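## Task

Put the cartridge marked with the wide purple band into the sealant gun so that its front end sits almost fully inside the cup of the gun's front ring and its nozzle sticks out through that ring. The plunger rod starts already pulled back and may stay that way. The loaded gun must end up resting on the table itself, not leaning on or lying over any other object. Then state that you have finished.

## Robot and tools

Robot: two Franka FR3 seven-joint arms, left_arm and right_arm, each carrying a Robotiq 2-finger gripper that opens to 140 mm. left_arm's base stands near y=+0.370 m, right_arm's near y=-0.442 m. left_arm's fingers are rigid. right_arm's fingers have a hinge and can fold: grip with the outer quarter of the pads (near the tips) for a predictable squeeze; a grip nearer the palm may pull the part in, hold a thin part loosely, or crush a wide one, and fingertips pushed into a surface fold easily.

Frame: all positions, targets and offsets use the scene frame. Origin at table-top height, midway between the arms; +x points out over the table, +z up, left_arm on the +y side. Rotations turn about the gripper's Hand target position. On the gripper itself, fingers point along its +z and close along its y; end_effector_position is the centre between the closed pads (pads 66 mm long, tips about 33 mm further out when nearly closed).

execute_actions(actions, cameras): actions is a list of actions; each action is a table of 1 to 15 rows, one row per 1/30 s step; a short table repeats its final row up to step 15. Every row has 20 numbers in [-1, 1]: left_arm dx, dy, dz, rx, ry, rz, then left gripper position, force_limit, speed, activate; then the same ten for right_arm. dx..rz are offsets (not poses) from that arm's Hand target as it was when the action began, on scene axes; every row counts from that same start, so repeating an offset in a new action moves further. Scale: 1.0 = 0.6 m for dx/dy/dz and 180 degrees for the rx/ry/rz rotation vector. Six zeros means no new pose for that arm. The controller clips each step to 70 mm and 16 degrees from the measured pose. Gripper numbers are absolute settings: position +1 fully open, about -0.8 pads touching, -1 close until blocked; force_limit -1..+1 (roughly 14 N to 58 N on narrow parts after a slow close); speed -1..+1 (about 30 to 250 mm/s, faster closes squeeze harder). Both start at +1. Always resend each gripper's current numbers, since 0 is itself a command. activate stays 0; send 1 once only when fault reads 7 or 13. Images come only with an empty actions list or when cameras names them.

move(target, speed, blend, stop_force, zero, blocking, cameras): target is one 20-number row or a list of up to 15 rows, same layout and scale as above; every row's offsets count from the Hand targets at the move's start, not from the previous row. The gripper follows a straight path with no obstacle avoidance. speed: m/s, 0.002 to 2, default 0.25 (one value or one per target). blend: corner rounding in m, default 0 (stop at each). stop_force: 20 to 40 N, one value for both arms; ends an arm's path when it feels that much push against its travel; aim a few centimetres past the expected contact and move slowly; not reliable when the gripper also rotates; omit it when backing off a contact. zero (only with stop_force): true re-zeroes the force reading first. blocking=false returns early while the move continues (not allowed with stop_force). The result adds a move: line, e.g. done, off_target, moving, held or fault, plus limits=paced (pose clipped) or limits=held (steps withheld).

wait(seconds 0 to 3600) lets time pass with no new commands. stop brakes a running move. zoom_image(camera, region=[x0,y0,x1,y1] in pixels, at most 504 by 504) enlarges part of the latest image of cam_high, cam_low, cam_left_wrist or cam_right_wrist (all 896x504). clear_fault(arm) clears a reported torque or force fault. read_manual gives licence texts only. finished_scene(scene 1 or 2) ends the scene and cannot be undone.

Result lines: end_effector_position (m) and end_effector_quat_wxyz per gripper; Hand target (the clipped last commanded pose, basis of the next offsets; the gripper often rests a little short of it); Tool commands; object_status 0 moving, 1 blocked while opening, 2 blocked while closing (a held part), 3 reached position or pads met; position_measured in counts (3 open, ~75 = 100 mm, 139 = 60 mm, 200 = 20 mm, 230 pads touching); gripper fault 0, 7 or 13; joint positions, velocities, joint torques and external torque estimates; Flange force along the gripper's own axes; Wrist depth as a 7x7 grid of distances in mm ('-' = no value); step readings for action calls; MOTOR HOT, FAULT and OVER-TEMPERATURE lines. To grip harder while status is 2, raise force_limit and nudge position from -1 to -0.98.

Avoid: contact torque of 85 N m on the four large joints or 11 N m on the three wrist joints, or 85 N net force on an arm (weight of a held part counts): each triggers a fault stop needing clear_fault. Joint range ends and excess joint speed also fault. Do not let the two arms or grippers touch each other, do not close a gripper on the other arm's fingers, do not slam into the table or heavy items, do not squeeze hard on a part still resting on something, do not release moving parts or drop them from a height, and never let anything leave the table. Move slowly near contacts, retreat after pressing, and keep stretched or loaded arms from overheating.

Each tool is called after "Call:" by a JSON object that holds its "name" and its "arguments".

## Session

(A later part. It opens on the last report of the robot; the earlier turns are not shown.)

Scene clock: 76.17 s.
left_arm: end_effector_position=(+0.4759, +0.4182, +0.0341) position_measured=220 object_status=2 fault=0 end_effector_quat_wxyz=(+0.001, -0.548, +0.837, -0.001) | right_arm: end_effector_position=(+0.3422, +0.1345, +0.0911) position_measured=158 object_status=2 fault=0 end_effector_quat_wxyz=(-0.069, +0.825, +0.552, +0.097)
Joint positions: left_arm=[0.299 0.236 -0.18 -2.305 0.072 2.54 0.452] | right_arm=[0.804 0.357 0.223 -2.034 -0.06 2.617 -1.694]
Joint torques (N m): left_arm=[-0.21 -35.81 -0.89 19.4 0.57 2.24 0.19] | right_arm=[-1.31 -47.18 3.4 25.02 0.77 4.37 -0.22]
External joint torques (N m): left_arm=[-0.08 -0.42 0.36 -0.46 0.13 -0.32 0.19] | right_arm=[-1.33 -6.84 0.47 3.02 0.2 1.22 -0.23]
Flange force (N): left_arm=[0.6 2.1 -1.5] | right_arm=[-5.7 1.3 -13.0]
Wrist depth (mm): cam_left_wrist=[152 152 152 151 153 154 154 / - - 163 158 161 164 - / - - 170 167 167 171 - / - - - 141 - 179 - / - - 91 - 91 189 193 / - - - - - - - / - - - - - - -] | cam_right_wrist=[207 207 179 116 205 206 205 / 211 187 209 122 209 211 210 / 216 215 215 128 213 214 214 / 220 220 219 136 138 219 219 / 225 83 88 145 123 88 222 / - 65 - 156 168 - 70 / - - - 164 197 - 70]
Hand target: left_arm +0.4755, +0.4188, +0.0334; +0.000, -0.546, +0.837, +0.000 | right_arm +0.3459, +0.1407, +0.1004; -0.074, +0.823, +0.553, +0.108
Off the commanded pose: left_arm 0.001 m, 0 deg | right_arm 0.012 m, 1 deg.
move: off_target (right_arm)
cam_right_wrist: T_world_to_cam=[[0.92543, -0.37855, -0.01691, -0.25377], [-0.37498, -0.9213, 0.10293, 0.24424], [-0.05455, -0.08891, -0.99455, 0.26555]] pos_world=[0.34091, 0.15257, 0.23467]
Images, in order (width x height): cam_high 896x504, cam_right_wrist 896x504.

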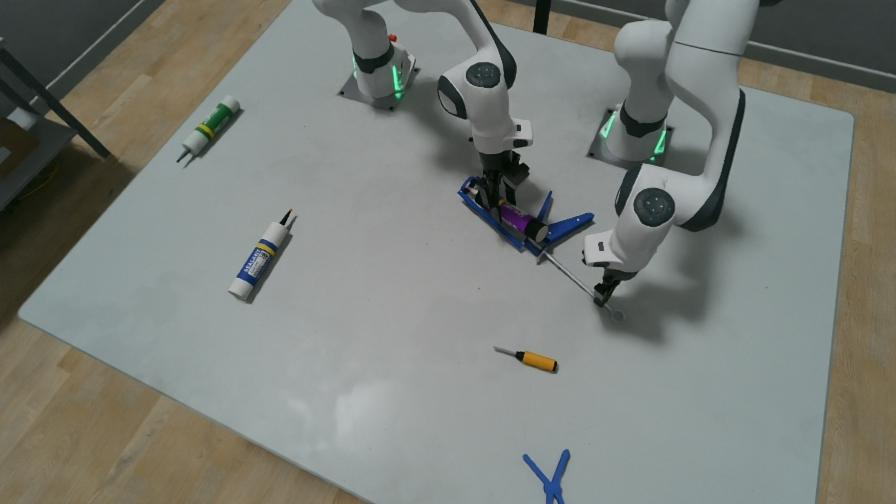

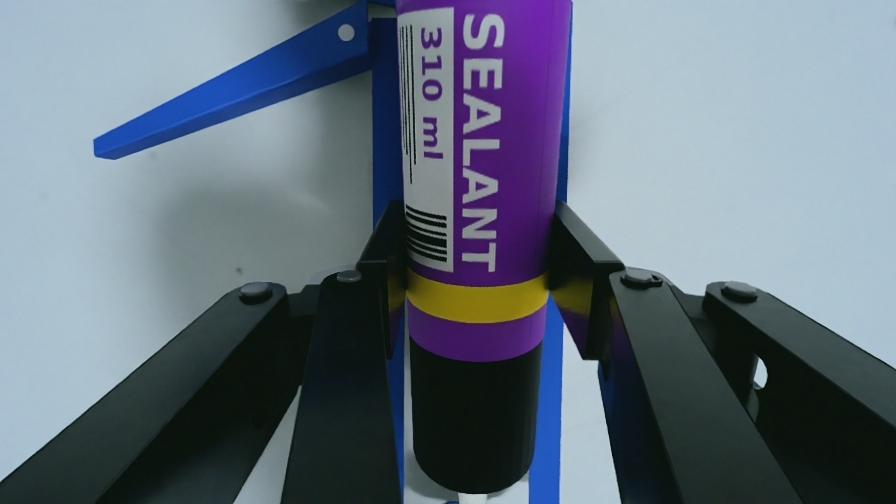

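Call:
{"name": "move", "arguments": {"target": [0,0,0,0,0,0,-1,-0.1,-1,0,-0.0133,-0.0270,-0.0018,0,0,0,-1,-0.2,-1,0], "speed": 0.03, "stop_force": 25, "cameras": ["cam_right_wrist","cam_high"]}}

Call:
{"name": "zoom_image", "arguments": {"camera": "cam_right_wrist", "region": [380, 300, 600, 504]}}

Call:
{"name": "zoom_image", "arguments": {"camera": "cam_high", "region": [440, 150, 560, 260]}}

Scene clock: 78.77 s.
left_arm: end_effector_position=(+0.4759, +0.4182, +0.0341) position_measured=220 object_status=2 fault=0 end_effector_quat_wxyz=(+0.001, -0.548, +0.837, -0.001) | right_arm: end_effector_position=(+0.3342, +0.1183, +0.0903) position_measured=158 object_status=2 fault=0 end_effector_quat_wxyz=(-0.069, +0.825, +0.552, +0.097)
Joint positions: left_arm=[0.299 0.236 -0.18 -2.305 0.072 2.54 0.452] | right_arm=[0.787 0.313 0.234 -2.105 -0.05 2.644 -1.703]
Joint torques (N m): left_arm=[-0.21 -35.8 -0.95 19.39 0.58 2.24 0.21] | right_arm=[-1.21 -45.26 3.23 24.61 0.85 4.38 -0.32]
External joint torques (N m): left_arm=[-0.13 -0.53 0.23 -0.44 0.15 -0.32 0.21] | right_arm=[-1.25 -6.49 0.53 2.81 0.29 1.21 -0.32]
Flange force (N): left_arm=[0.8 2.2 -1.8] | right_arm=[-5.9 1.5 -12.9]
Wrist depth (mm): cam_left_wrist=[- 152 152 151 - 153 152 / 161 159 - 161 161 164 161 / - - 169 168 171 170 169 / - - 176 141 - - - / - - 88 - 91 - 191 / - - - - - - - / - - - - - - -] | cam_right_wrist=[207 205 183 116 183 206 206 / 210 210 210 122 209 210 209 / 215 215 215 128 213 215 214 / 220 220 218 136 138 219 219 / 224 83 88 144 123 88 222 / - 65 - 156 168 - 70 / - - - 164 197 - 70]
Hand target: left_arm +0.4755, +0.4188, +0.0334; +0.000, -0.546, +0.837, +0.000 | right_arm +0.3379, +0.1245, +0.0993; -0.074, +0.823, +0.553, +0.108
Off the commanded pose: left_arm 0.001 m, 0 deg | right_arm 0.012 m, 1 deg.
move: off_target (right_arm)
cam_right_wrist: T_world_to_cam=[[0.92556, -0.37822, -0.01697, -0.25245], [-0.37466, -0.92146, 0.10262, 0.22644], [-0.05445, -0.08862, -0.99458, 0.26292]] pos_world=[0.33281, 0.13647, 0.23397]
Images, in order (width x height): cam_high 896x504, cam_right_wrist 896x504.

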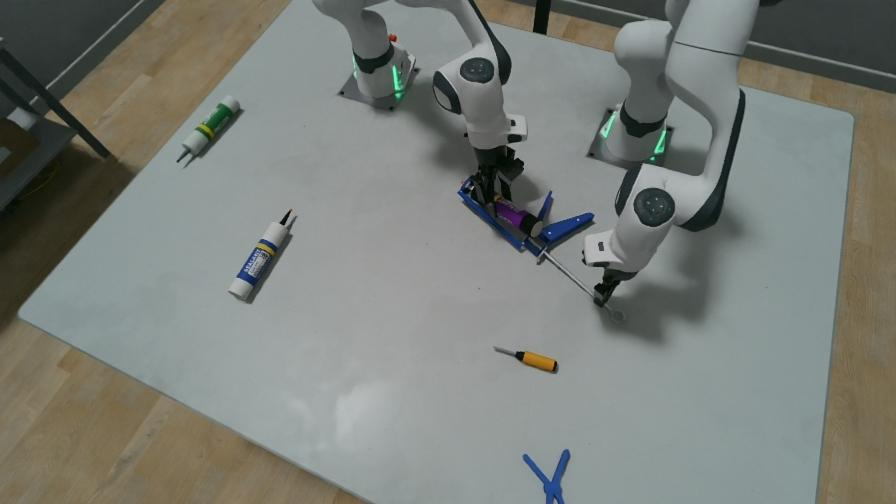

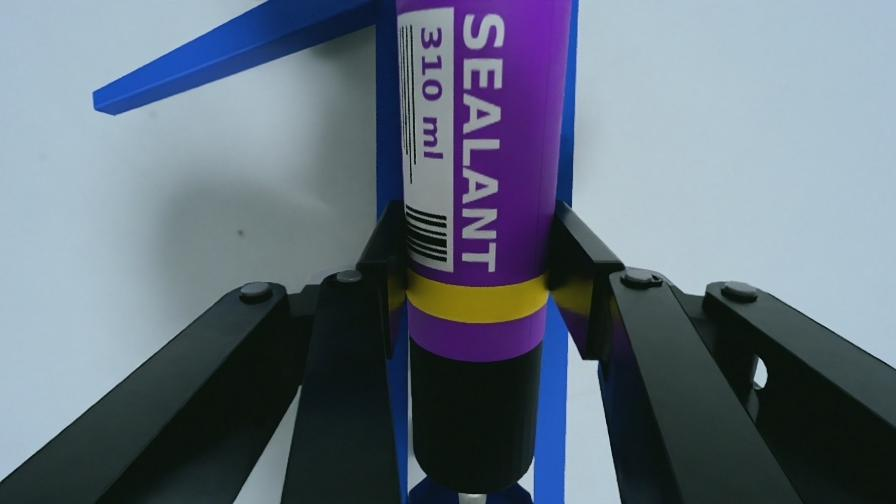

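Scaled by 2.291.

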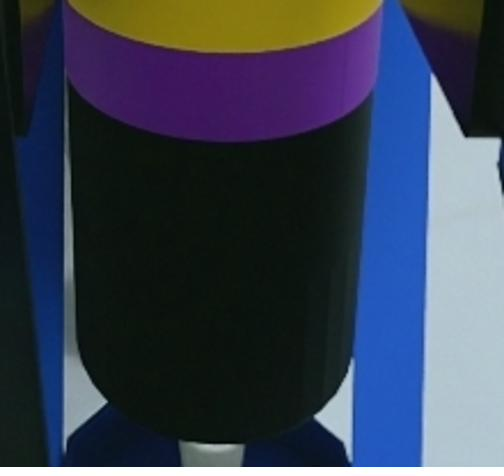

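Scaled by 4.200.

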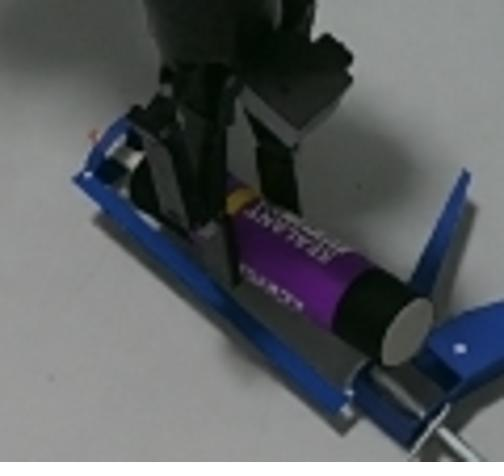

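Call:
{"name": "move", "arguments": {"target": [0,0,0,0,0,0,-1,-0.1,-1,0,-0.0103,-0.0255,-0.0188,-0.0155,0.0062,0,-1,-0.2,-1,0], "speed": 0.03, "cameras": ["cam_right_wrist","cam_high"]}}

Call:
{"name": "zoom_image", "arguments": {"camera": "cam_right_wrist", "region": [380, 300, 600, 504]}}

Call:
{"name": "zoom_image", "arguments": {"camera": "cam_high", "region": [440, 150, 560, 260]}}

Scene clock: 80.67 s.
left_arm: end_effector_position=(+0.4759, +0.4182, +0.0341) position_measured=220 object_status=2 fault=0 end_effector_quat_wxyz=(+0.001, -0.548, +0.837, -0.001) | right_arm: end_effector_position=(+0.3293, +0.1058, +0.0821) position_measured=158 object_status=2 fault=0 end_effector_quat_wxyz=(-0.058, +0.826, +0.556, +0.080)
Joint positions: left_arm=[0.299 0.236 -0.18 -2.305 0.072 2.54 0.452] | right_arm=[0.787 0.313 0.232 -2.111 -0.058 2.609 -1.703]
Joint velocities: left_arm=[within noise] | right_arm=[-0.001 0.001 0.001 -0.002 0 -0.004 0.002]
Joint torques (N m): left_arm=[-0.26 -35.79 -0.96 19.36 0.56 2.24 0.2] | right_arm=[-0.42 -44.45 2.45 24.43 0.05 3.74 0.17]
External joint torques (N m): left_arm=[-0.13 -0.56 0.26 -0.42 0.13 -0.31 0.2] | right_arm=[-0.5 -5.87 -0.24 2.84 -0.51 0.66 0.17]
Flange force (N): left_arm=[0.8 2.2 -1.8] | right_arm=[-2.4 -0.7 -10.7]
Wrist depth (mm): cam_left_wrist=[- - - 152 153 - 154 / 161 160 - - - - - / - - 169 168 174 173 172 / - 181 - 142 - - 181 / - 188 90 - 91 - 192 / - - - - - - - / - - - - - - -] | cam_right_wrist=[195 196 195 116 171 195 195 / 202 201 202 122 175 200 200 / 207 207 206 129 178 206 205 / 212 212 212 135 139 211 210 / 218 83 88 144 123 88 216 / - 65 - 155 186 - 70 / - - - 164 191 - 70]
Hand target: left_arm +0.4755, +0.4188, +0.0334; +0.000, -0.546, +0.837, +0.000 | right_arm +0.3318, +0.1092, +0.0880; -0.059, +0.825, +0.555, +0.086
Off the commanded pose: left_arm 0.001 m, 0 deg | right_arm 0.007 m, 1 deg.
move: off_target (right_arm)
cam_right_wrist: T_world_to_cam=[[0.92705, -0.37458, -0.01665, -0.25378], [-0.36855, -0.91849, 0.14334, 0.20816], [-0.06899, -0.12675, -0.98953, 0.2617]] pos_world=[0.33004, 0.1293, 0.22489]
Images, in order (width x height): cam_high 896x504, cam_right_wrist 896x504.

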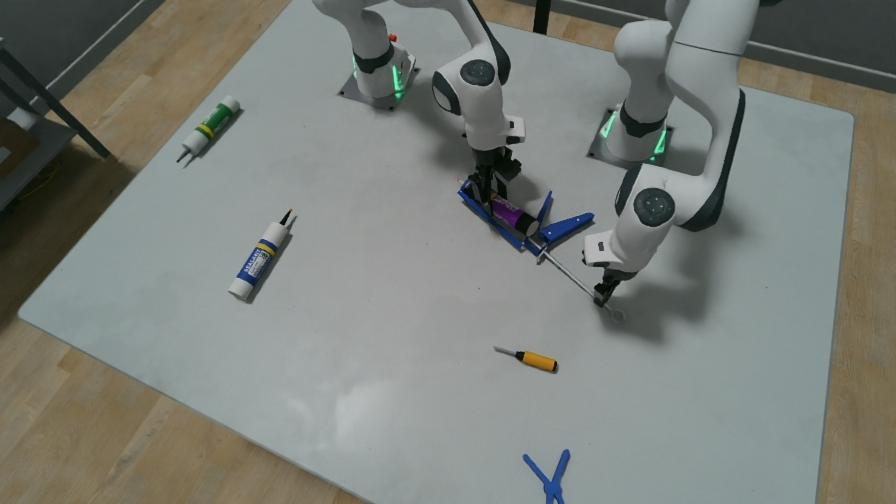

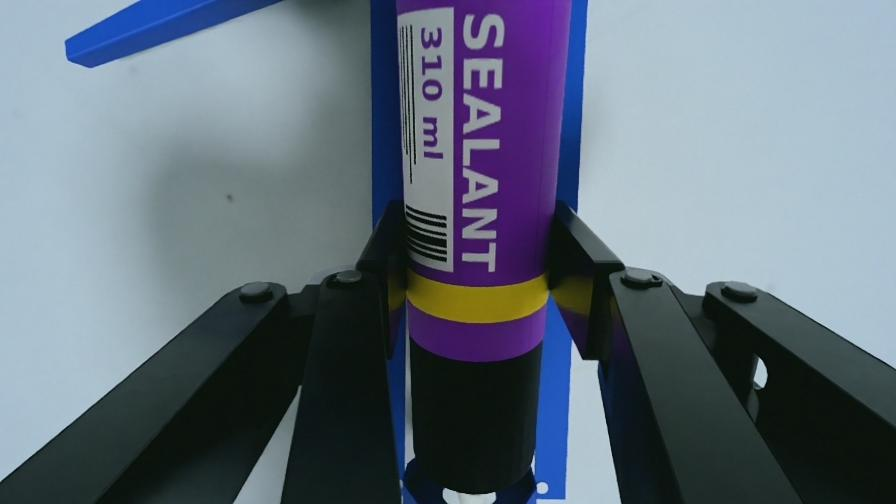

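Scaled by 2.291.

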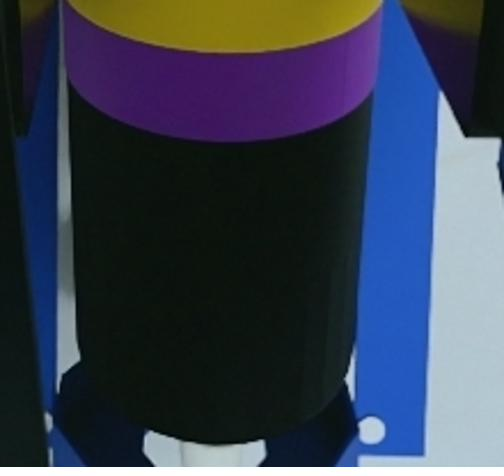

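Scaled by 4.200.

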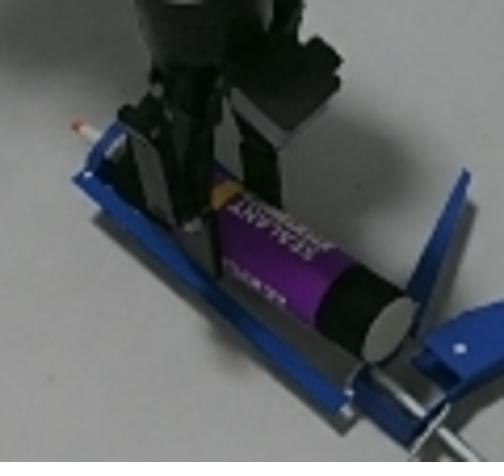

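Call:
{"name": "move", "arguments": {"target": [0,0,0,0,0,0,-1,-0.1,-1,0,-0.0053,-0.0125,-0.0110,0,0,0,-1,-0.2,-1,0], "speed": 0.02, "stop_force": 20, "cameras": ["cam_right_wrist","cam_high"]}}

Call:
{"name": "zoom_image", "arguments": {"camera": "cam_right_wrist", "region": [380, 300, 600, 504]}}

Call:
{"name": "zoom_image", "arguments": {"camera": "cam_high", "region": [440, 150, 560, 260]}}

Scene clock: 83.70 s.
left_arm: end_effector_position=(+0.4759, +0.4182, +0.0341) position_measured=220 object_status=2 fault=0 end_effector_quat_wxyz=(+0.001, -0.548, +0.837, -0.001) | right_arm: end_effector_position=(+0.3249, +0.0996, +0.0774) position_measured=158 object_status=2 fault=0 end_effector_quat_wxyz=(-0.057, +0.825, +0.556, +0.080)
Joint positions: left_arm=[0.299 0.236 -0.18 -2.304 0.072 2.54 0.452] | right_arm=[0.786 0.302 0.232 -2.141 -0.058 2.629 -1.703]
Joint torques (N m): left_arm=[0.41 -35.68 -0.24 19.28 0.55 2.26 0.2] | right_arm=[-1.1 -41.82 2.21 22.42 0.49 3.77 -0.05]
External joint torques (N m): left_arm=[0.44 -0.42 0.9 -0.57 0.12 -0.3 0.2] | right_arm=[-1.02 -3.67 -0.25 0.95 -0.06 0.68 -0.05]
Flange force (N): left_arm=[-0.1 3.0 -1.4] | right_arm=[-5.7 0.5 -7.2]
Wrist depth (mm): cam_left_wrist=[- - 151 - 153 152 153 / - - - - 160 162 - / - 168 - - - - 173 / - 178 - 141 - - 177 / - - 88 - 91 - - / - - - - - - - / - - - - - - -] | cam_right_wrist=[192 192 191 117 166 191 191 / 197 197 197 123 169 196 196 / 202 202 202 130 173 201 201 / 208 207 207 136 138 206 206 / 213 83 88 143 123 88 212 / - 64 - 154 171 - 70 / - - - 162 - - 70]
Hand target: left_arm +0.4755, +0.4188, +0.0334; +0.000, -0.546, +0.837, +0.000 | right_arm +0.3286, +0.1017, +0.0814; -0.059, +0.825, +0.555, +0.086
Off the commanded pose: left_arm 0.001 m, 0 deg | right_arm 0.006 m, 1 deg.
move: off_target (right_arm)
cam_right_wrist: T_world_to_cam=[[0.92756, -0.37336, -0.01537, -0.25245], [-0.36745, -0.91882, 0.14404, 0.20116], [-0.0679, -0.12795, -0.98945, 0.25575]] pos_world=[0.32544, 0.1233, 0.22019]
Images, in order (width x height): cam_high 896x504, cam_right_wrist 896x504.

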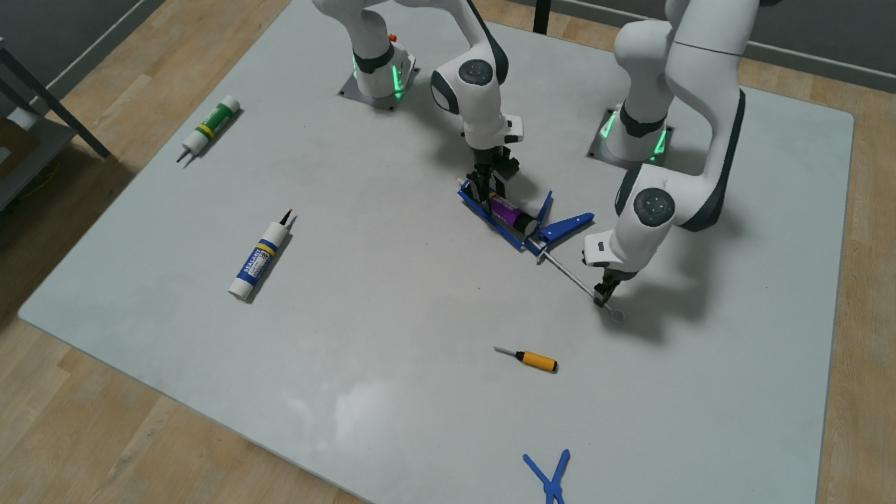

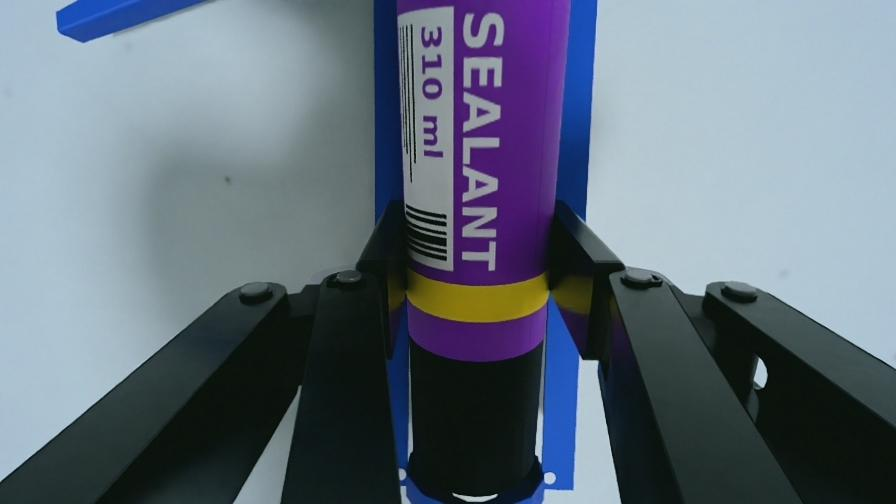

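Scaled by 2.291.

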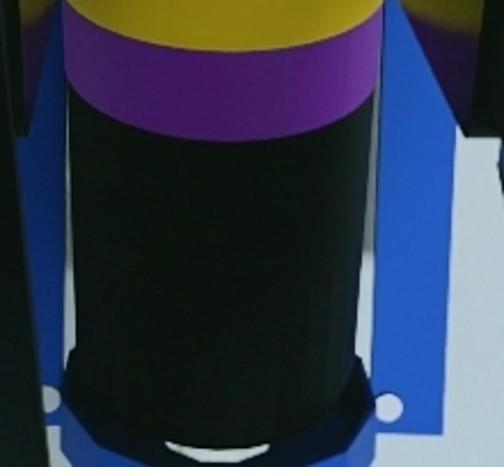

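Scaled by 4.200.

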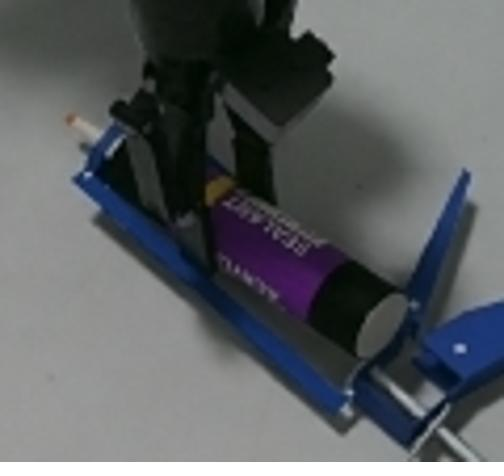

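Call:
{"name": "move", "arguments": {"target": [0,0,0,0,0,0,-1,-0.1,-1,0,0.0023,0.0003,-0.0115,-0.0206,0.0083,0,-1,-0.2,-1,0], "speed": 0.02, "cameras": ["cam_right_wrist"]}}

Call:
{"name": "zoom_image", "arguments": {"camera": "cam_right_wrist", "region": [380, 300, 600, 504]}}

Scene clock: 86.83 s.
left_arm: end_effector_position=(+0.4766, +0.4188, +0.0346) position_measured=220 object_status=2 fault=0 end_effector_quat_wxyz=(+0.002, -0.548, +0.836, -0.002) | right_arm: end_effector_position=(+0.3295, +0.1047, +0.0778) position_measured=158 object_status=2 fault=0 end_effector_quat_wxyz=(-0.042, +0.826, +0.558, +0.061)
Joint positions: left_arm=[0.3 0.236 -0.18 -2.303 0.072 2.54 0.452] | right_arm=[0.807 0.341 0.215 -2.057 -0.077 2.535 -1.689]
Joint torques (N m): left_arm=[-0.62 -35.28 -1.56 18.65 0.62 2.25 0.13] | right_arm=[-1.13 -39.39 1.43 22.22 -0.11 2.54 0.19]
External joint torques (N m): left_arm=[-0.64 -0.01 -0.46 -1.19 0.2 -0.32 0.13] | right_arm=[-1.18 0.36 -1.32 0.45 -0.7 -0.44 0.19]
Flange force (N): left_arm=[2.6 2.9 -0.5] | right_arm=[3.3 1.8 0.7]
Wrist depth (mm): cam_left_wrist=[152 153 153 152 154 154 - / 160 160 162 - - - 162 / 170 170 170 170 171 172 - / 180 - 179 140 178 181 - / - - 88 - 91 190 193 / - - - - - - - / - - - - - - -] | cam_right_wrist=[185 188 188 114 163 188 188 / 194 195 192 120 168 194 194 / 201 200 201 128 173 201 201 / 208 207 206 135 139 208 207 / 216 83 88 145 123 88 214 / - 65 - 158 186 - 70 / - - - 168 - - 70]
Hand target: left_arm +0.4755, +0.4188, +0.0334; +0.000, -0.546, +0.837, +0.000 | right_arm +0.3300, +0.1019, +0.0745; -0.040, +0.828, +0.556, +0.058
Off the commanded pose: left_arm 0.002 m, 0 deg | right_arm 0.004 m, 1 deg.
move: off_target (right_arm)
cam_right_wrist: T_world_to_cam=[[0.92821, -0.37185, -0.01224, -0.25542], [-0.36274, -0.9118, 0.19246, 0.20142], [-0.08273, -0.1742, -0.98123, 0.26622]] pos_world=[0.33216, 0.13505, 0.21934]

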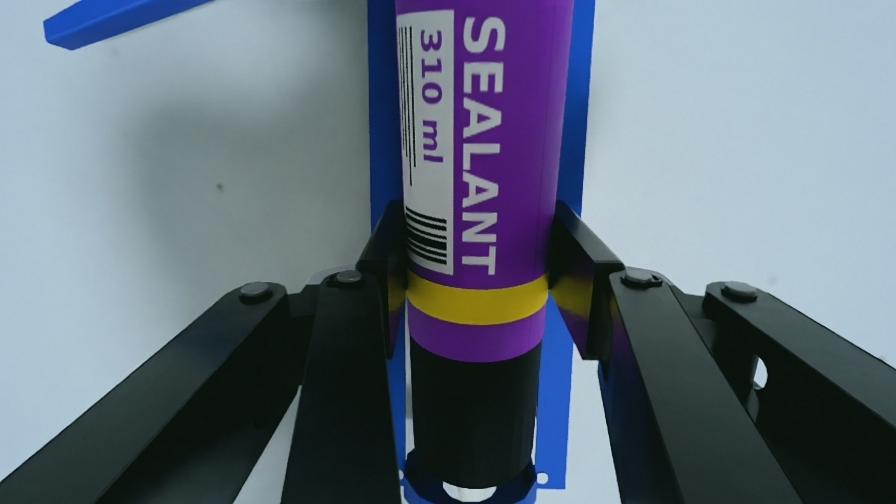

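Scaled by 2.291.

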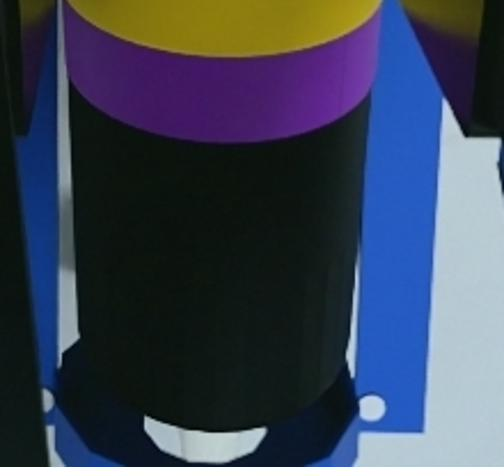

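Call:
{"name": "move", "arguments": {"target": [0,0,0,0,0,0,-1,-0.1,-1,0,-0.0005,-0.0012,0.0165,0.0206,-0.0083,0,-1,-0.2,-1,0], "speed": 0.02, "cameras": ["cam_right_wrist","cam_high","cam_low"]}}

Call:
{"name": "zoom_image", "arguments": {"camera": "cam_right_wrist", "region": [380, 300, 600, 504]}}

Call:
{"name": "zoom_image", "arguments": {"camera": "cam_low", "region": [320, 200, 480, 310]}}

Call:
{"name": "zoom_image", "arguments": {"camera": "cam_high", "region": [440, 150, 560, 260]}}

Scene clock: 91.17 s.
left_arm: end_effector_position=(+0.4766, +0.4188, +0.0346) position_measured=220 object_status=2 fault=0 end_effector_quat_wxyz=(+0.002, -0.548, +0.836, -0.002) | right_arm: end_effector_position=(+0.3265, +0.0956, +0.0773) position_measured=158 object_status=2 fault=0 end_effector_quat_wxyz=(-0.055, +0.827, +0.554, +0.077)
Joint positions: left_arm=[0.3 0.236 -0.18 -2.303 0.072 2.54 0.452] | right_arm=[0.786 0.3 0.228 -2.141 -0.057 2.619 -1.702]
Joint velocities: left_arm=[within noise] | right_arm=[-0.002 -0.001 0.001 -0.001 0.001 0.002 -0.004]
Joint torques (N m): left_arm=[-0.31 -35.81 -1.01 18.8 0.61 2.26 0.23] | right_arm=[-0.82 -43.45 3.65 23.76 1.05 4.05 -0.26]
External joint torques (N m): left_arm=[-0.32 -0.55 0.08 -1 0.18 -0.29 0.23] | right_arm=[-0.72 -5.23 1.26 2.18 0.5 0.95 -0.27]
Flange force (N): left_arm=[2.0 3.9 -1.6] | right_arm=[-5.5 0.6 -10.9]
Wrist depth (mm): cam_left_wrist=[- 153 153 153 155 153 - / - 158 159 159 156 - 162 / 172 - - 171 - - 174 / - 177 180 141 181 183 - / - 191 91 - 91 189 - / - - - - - - 206 / - - - - - - -] | cam_right_wrist=[192 191 191 116 165 191 190 / 196 196 196 122 169 196 195 / 202 202 202 130 173 201 201 / 208 208 206 136 139 206 206 / 214 83 88 144 123 88 211 / - 65 - 154 167 - 70 / - - - 162 - - 70]
Hand target: left_arm +0.4755, +0.4188, +0.0334; +0.000, -0.546, +0.837, +0.000 | right_arm +0.3297, +0.1012, +0.0844; -0.059, +0.825, +0.555, +0.086
Off the commanded pose: left_arm 0.002 m, 0 deg | right_arm 0.010 m, 1 deg.
move: off_target (right_arm)
cam_right_wrist: T_world_to_cam=[[0.92497, -0.37972, -0.01554, -0.25394], [-0.37316, -0.91522, 0.15205, 0.19893], [-0.07196, -0.13485, -0.98825, 0.25713]] pos_world=[0.32763, 0.12032, 0.21992]
Images, in order (width x height): cam_high 896x504, cam_low 896x504, cam_right_wrist 896x504.

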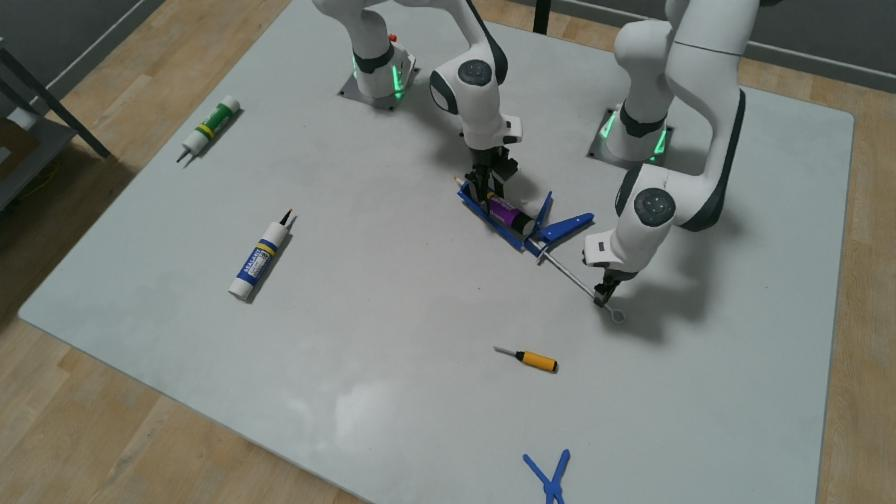

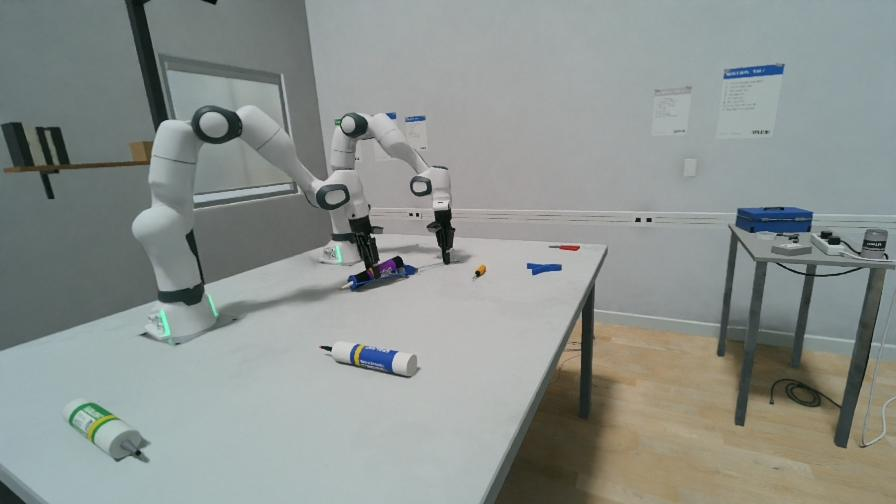

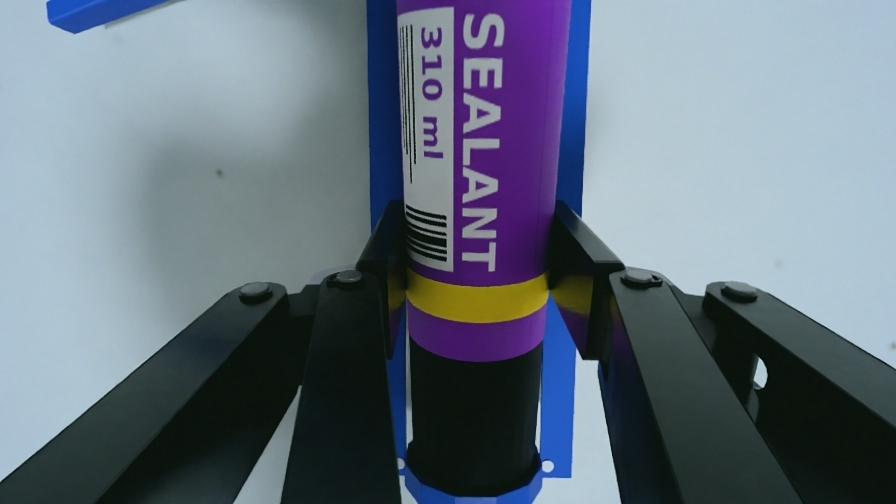

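Scaled by 2.291.

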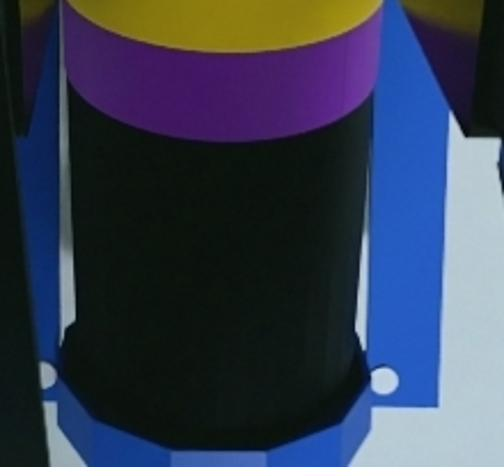

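Scaled by 3.150.

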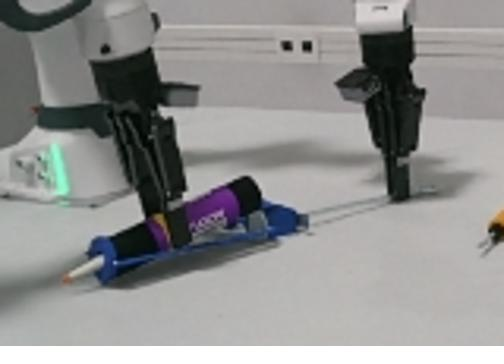

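Scaled by 4.200.

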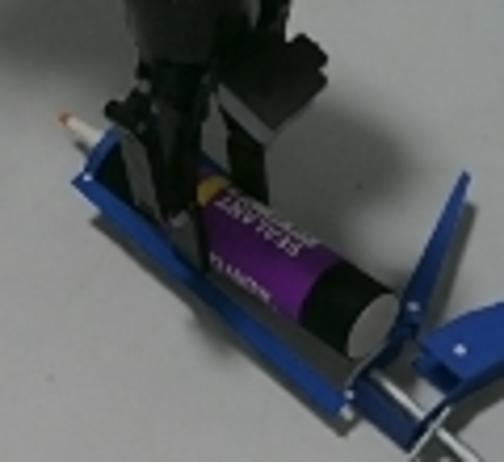

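Call:
{"name": "move", "arguments": {"target": [0,0,0,0,0,0,-1,-0.1,-1,0,-0.0035,-0.0085,-0.0030,0,0,0,-1,-0.2,-1,0], "speed": 0.015, "stop_force": 20, "cameras": ["cam_right_wrist"]}}

Call:
{"name": "zoom_image", "arguments": {"camera": "cam_right_wrist", "region": [380, 300, 600, 504]}}

Scene clock: 93.20 s.
left_arm: end_effector_position=(+0.4766, +0.4188, +0.0346) position_measured=220 object_status=2 fault=0 end_effector_quat_wxyz=(+0.002, -0.548, +0.836, -0.002) | right_arm: end_effector_position=(+0.3251, +0.0925, +0.0774) position_measured=158 object_status=2 fault=0 end_effector_quat_wxyz=(-0.056, +0.827, +0.554, +0.080)
Joint positions: left_arm=[0.3 0.236 -0.18 -2.303 0.072 2.54 0.452] | right_arm=[0.781 0.288 0.231 -2.161 -0.054 2.633 -1.707]
Joint torques (N m): left_arm=[-0.1 -35.82 -0.84 18.58 0.61 2.28 0.2] | right_arm=[-1.28 -42.36 2.73 22.67 0.99 3.72 -0.2]
External joint torques (N m): left_arm=[-0.18 -0.55 0.19 -1.24 0.19 -0.28 0.2] | right_arm=[-1.26 -4.91 0.36 1.43 0.45 0.65 -0.21]
Flange force (N): left_arm=[2.3 4.7 -1.6] | right_arm=[-7.1 1.2 -11.0]
Wrist depth (mm): cam_left_wrist=[152 - - 151 154 151 154 / - - 160 159 160 - 162 / 167 168 - 161 - - 171 / - - - 142 - - - / - - 88 - 91 - - / - - - - - - - / - - - - - - -] | cam_right_wrist=[192 192 191 116 165 191 191 / 197 196 196 122 169 197 196 / 202 202 202 129 173 201 201 / 207 208 206 136 140 207 207 / 214 84 88 144 123 88 211 / - 64 - 154 167 - 70 / - - - 161 - - 70]
Hand target: left_arm +0.4755, +0.4188, +0.0334; +0.000, -0.546, +0.837, +0.000 | right_arm +0.3276, +0.0961, +0.0826; -0.059, +0.825, +0.555, +0.086
Off the commanded pose: left_arm 0.002 m, 0 deg | right_arm 0.007 m, 1 deg.
move: off_target (right_arm)
cam_right_wrist: T_world_to_cam=[[0.92585, -0.37761, -0.01442, -0.25441], [-0.37165, -0.91682, 0.14603, 0.19573], [-0.06837, -0.12984, -0.98918, 0.25511]] pos_world=[0.32573, 0.11651, 0.2201]

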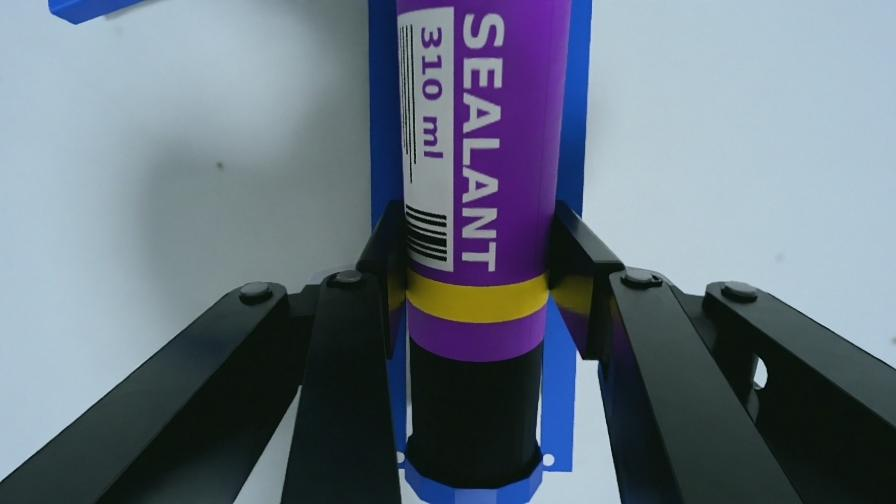

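Scaled by 2.291.

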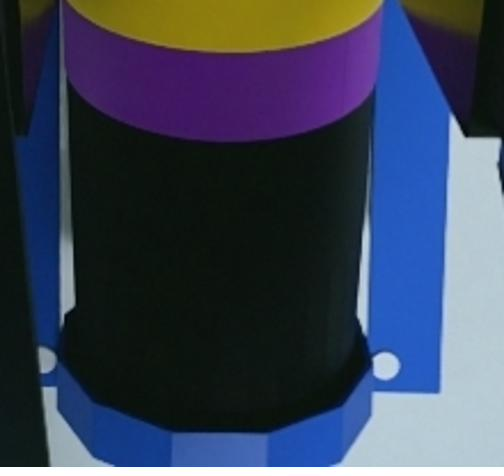

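Call:
{"name": "move", "arguments": {"target": [0,0,0,0,0,0,-1,-0.1,-1,0,-0.0006,-0.0016,-0.0065,-0.0103,0.0042,0,-1,-0.2,-1,0], "speed": 0.015, "cameras": ["cam_right_wrist","cam_low"]}}

Call:
{"name": "zoom_image", "arguments": {"camera": "cam_right_wrist", "region": [380, 300, 600, 504]}}

Call:
{"name": "zoom_image", "arguments": {"camera": "cam_low", "region": [320, 200, 480, 310]}}

Scene clock: 95.90 s.
left_arm: end_effector_position=(+0.4766, +0.4188, +0.0346) position_measured=220 object_status=2 fault=0 end_effector_quat_wxyz=(+0.002, -0.548, +0.836, -0.002) | right_arm: end_effector_position=(+0.3255, +0.0935, +0.0771) position_measured=158 object_status=2 fault=0 end_effector_quat_wxyz=(-0.049, +0.826, +0.557, +0.070)
Joint positions: left_arm=[0.3 0.236 -0.18 -2.303 0.072 2.54 0.452] | right_arm=[0.786 0.303 0.228 -2.128 -0.063 2.59 -1.704]
Joint torques (N m): left_arm=[-0.45 -35.43 -1.14 18.63 0.62 2.25 0.17] | right_arm=[-0.56 -40.64 1.98 24.27 0.05 3.28 0.2]
External joint torques (N m): left_arm=[-0.43 -0.19 -0.01 -1.24 0.19 -0.31 0.17] | right_arm=[-0.48 -2.62 -0.43 2.91 -0.52 0.27 0.2]
Flange force (N): left_arm=[2.3 3.7 -0.8] | right_arm=[5.2 0.8 -4.0]
Wrist depth (mm): cam_left_wrist=[- 153 153 152 155 154 - / 160 160 161 160 162 162 161 / - 169 170 169 - - - / - 178 180 163 179 - - / - - 91 - 91 - 193 / - - - - - - - / - - - - - - -] | cam_right_wrist=[190 189 189 116 164 189 189 / 196 195 194 122 168 194 195 / 201 201 201 130 172 200 200 / 207 208 206 136 138 207 206 / 214 83 88 144 123 88 212 / - 65 - 154 182 - 70 / - - - 162 180 - 70]
Hand target: left_arm +0.4755, +0.4188, +0.0334; +0.000, -0.546, +0.837, +0.000 | right_arm +0.3272, +0.0951, +0.0787; -0.049, +0.827, +0.556, +0.072
Off the commanded pose: left_arm 0.002 m, 0 deg | right_arm 0.003 m, 0 deg.
move: done
cam_right_wrist: T_world_to_cam=[[0.92765, -0.37318, -0.01423, -0.25546], [-0.36551, -0.91507, 0.17042, 0.19285], [-0.07661, -0.15289, -0.98527, 0.25959]] pos_world=[0.32735, 0.12083, 0.21927]
Images, in order (width x height): cam_low 896x504, cam_right_wrist 896x504.

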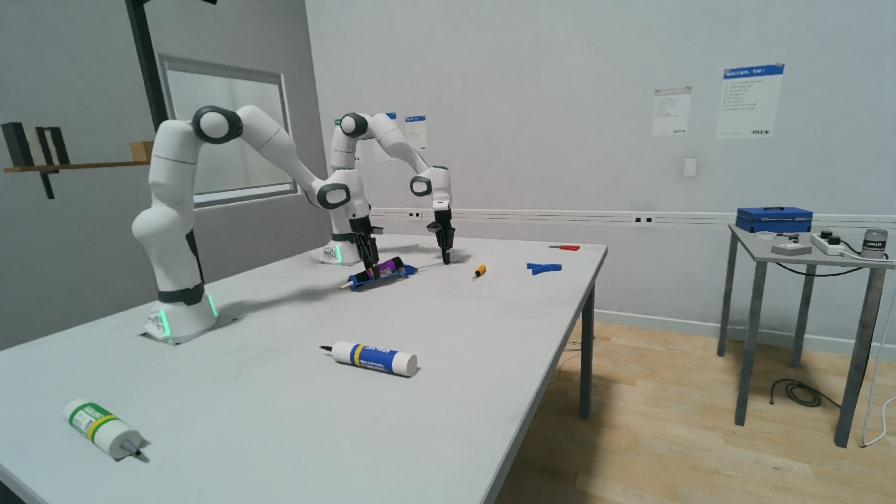

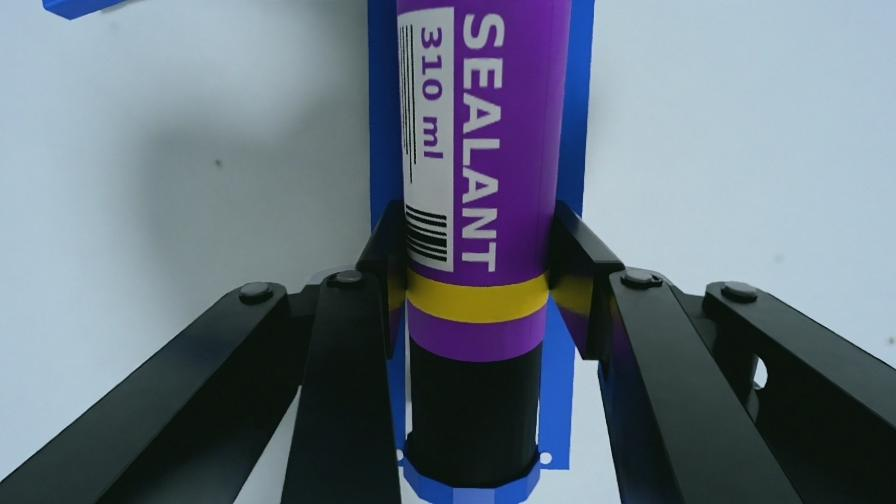

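Scaled by 2.291.

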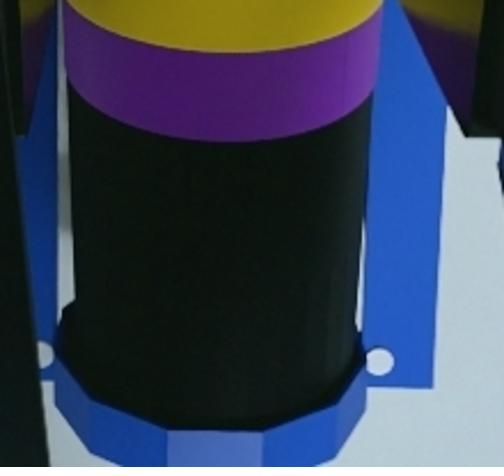

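Scaled by 3.150.

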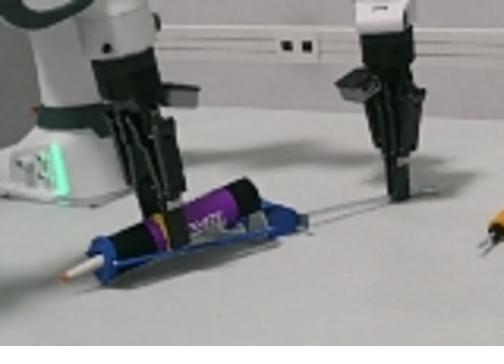

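Call:
{"name": "move", "arguments": {"target": [[0,0,0,0,0,0,-1,-0.1,-1,0,0.0006,0.0016,0.0060,0.0103,-0.0042,0,-1,-0.2,-1,0],[0,0,0,0,0,0,-1,-0.1,-1,0,-0.0036,-0.0089,0.0050,0.0103,-0.0042,0,-1,-0.2,-1,0]], "speed": 0.015, "cameras": ["cam_right_wrist","cam_high"]}}

Call:
{"name": "zoom_image", "arguments": {"camera": "cam_right_wrist", "region": [380, 300, 600, 504]}}

Call:
{"name": "zoom_image", "arguments": {"camera": "cam_high", "region": [450, 170, 570, 270]}}

Scene clock: 99.97 s.
left_arm: end_effector_position=(+0.4761, +0.4165, +0.0341) position_measured=220 object_status=2 fault=0 end_effector_quat_wxyz=(+0.001, -0.547, +0.837, -0.001) | right_arm: end_effector_position=(+0.3228, +0.0891, +0.0779) position_measured=158 object_status=2 fault=0 end_effector_quat_wxyz=(-0.058, +0.826, +0.554, +0.083)
Joint positions: left_arm=[0.298 0.237 -0.182 -2.303 0.072 2.538 0.452] | right_arm=[0.775 0.274 0.235 -2.184 -0.049 2.649 -1.71]
Joint velocities: left_arm=[within noise] | right_arm=[-0.001 0.001 0.001 -0.002 0.001 0.003 -0.003]
Joint torques (N m): left_arm=[1.4 -36.31 0.66 19.67 0.89 2.51 0.22] | right_arm=[-2.19 -42.19 1.96 21.75 0.87 2.71 -0.23]
External joint torques (N m): left_arm=[1.26 -0.95 1.66 -0.21 0.47 -0.06 0.22] | right_arm=[-2.26 -5.3 -0.4 0.56 0.34 -0.37 -0.24]
Flange force (N): left_arm=[-1.3 3.8 -1.7] | right_arm=[-9.7 2.4 -14.5]
Wrist depth (mm): cam_left_wrist=[152 153 - - - - 154 / 160 158 - - 160 158 164 / 167 - 170 166 - - - / - - 180 141 178 - 182 / 189 - 81 - 91 - 192 / 199 - - - - - 204 / - - - - - - -] | cam_right_wrist=[194 193 192 116 167 192 192 / 197 198 197 122 170 197 197 / 203 203 203 130 173 202 202 / 209 207 208 136 139 207 207 / 214 83 88 144 123 88 211 / - 65 - 154 167 - 70 / - - - 161 - - 70]
Hand target: left_arm +0.4755, +0.4188, +0.0334; +0.000, -0.546, +0.837, +0.000 | right_arm +0.3250, +0.0898, +0.0817; -0.059, +0.825, +0.555, +0.086
Off the commanded pose: left_arm 0.002 m, 0 deg | right_arm 0.004 m, 0 deg.
move: off_target (right_arm)
cam_right_wrist: T_world_to_cam=[[0.92571, -0.37794, -0.01455, -0.2535], [-0.37243, -0.91756, 0.1392, 0.19256], [-0.06596, -0.12344, -0.99016, 0.25377]] pos_world=[0.32313, 0.1122, 0.22078]
Images, in order (width x height): cam_high 896x504, cam_right_wrist 896x504.

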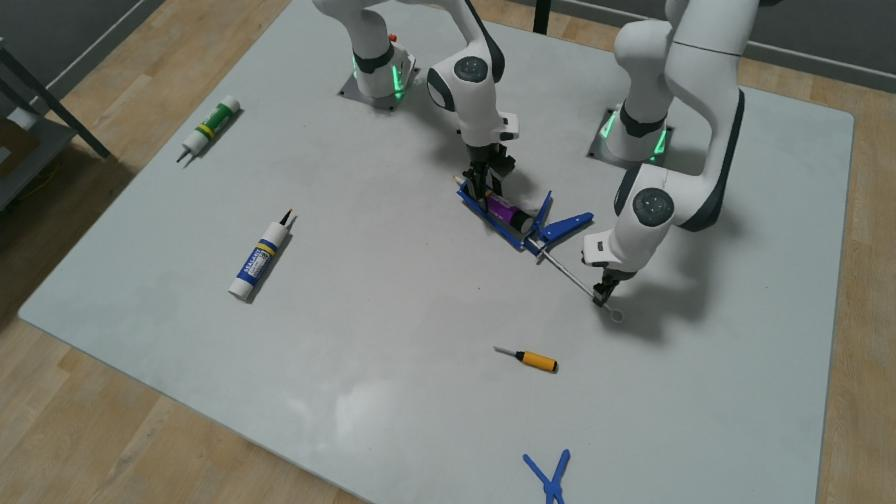

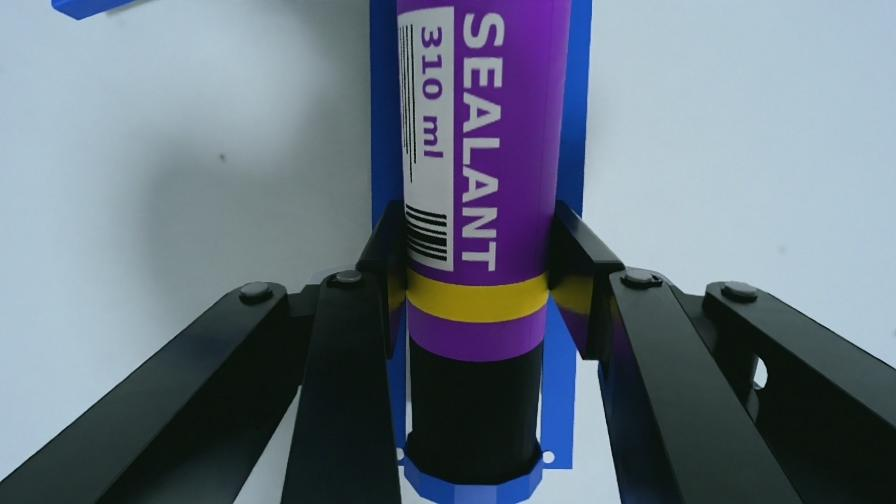

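Scaled by 2.291.

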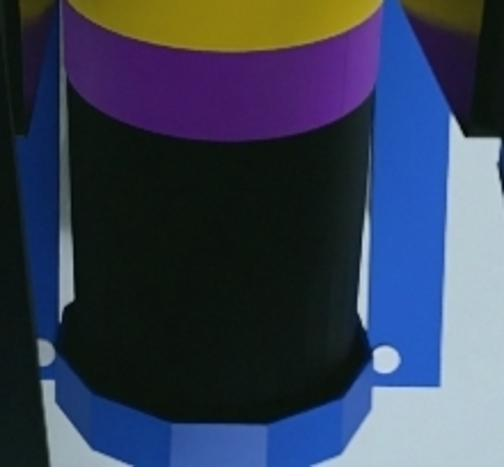

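Scaled by 4.200.

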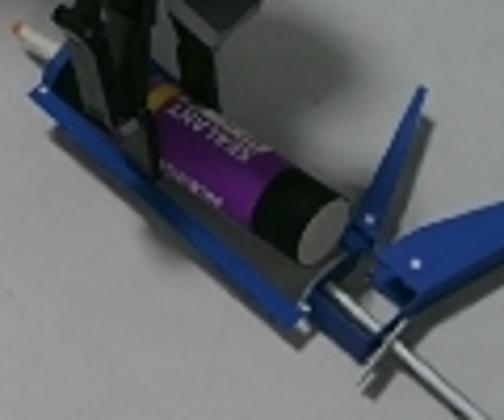

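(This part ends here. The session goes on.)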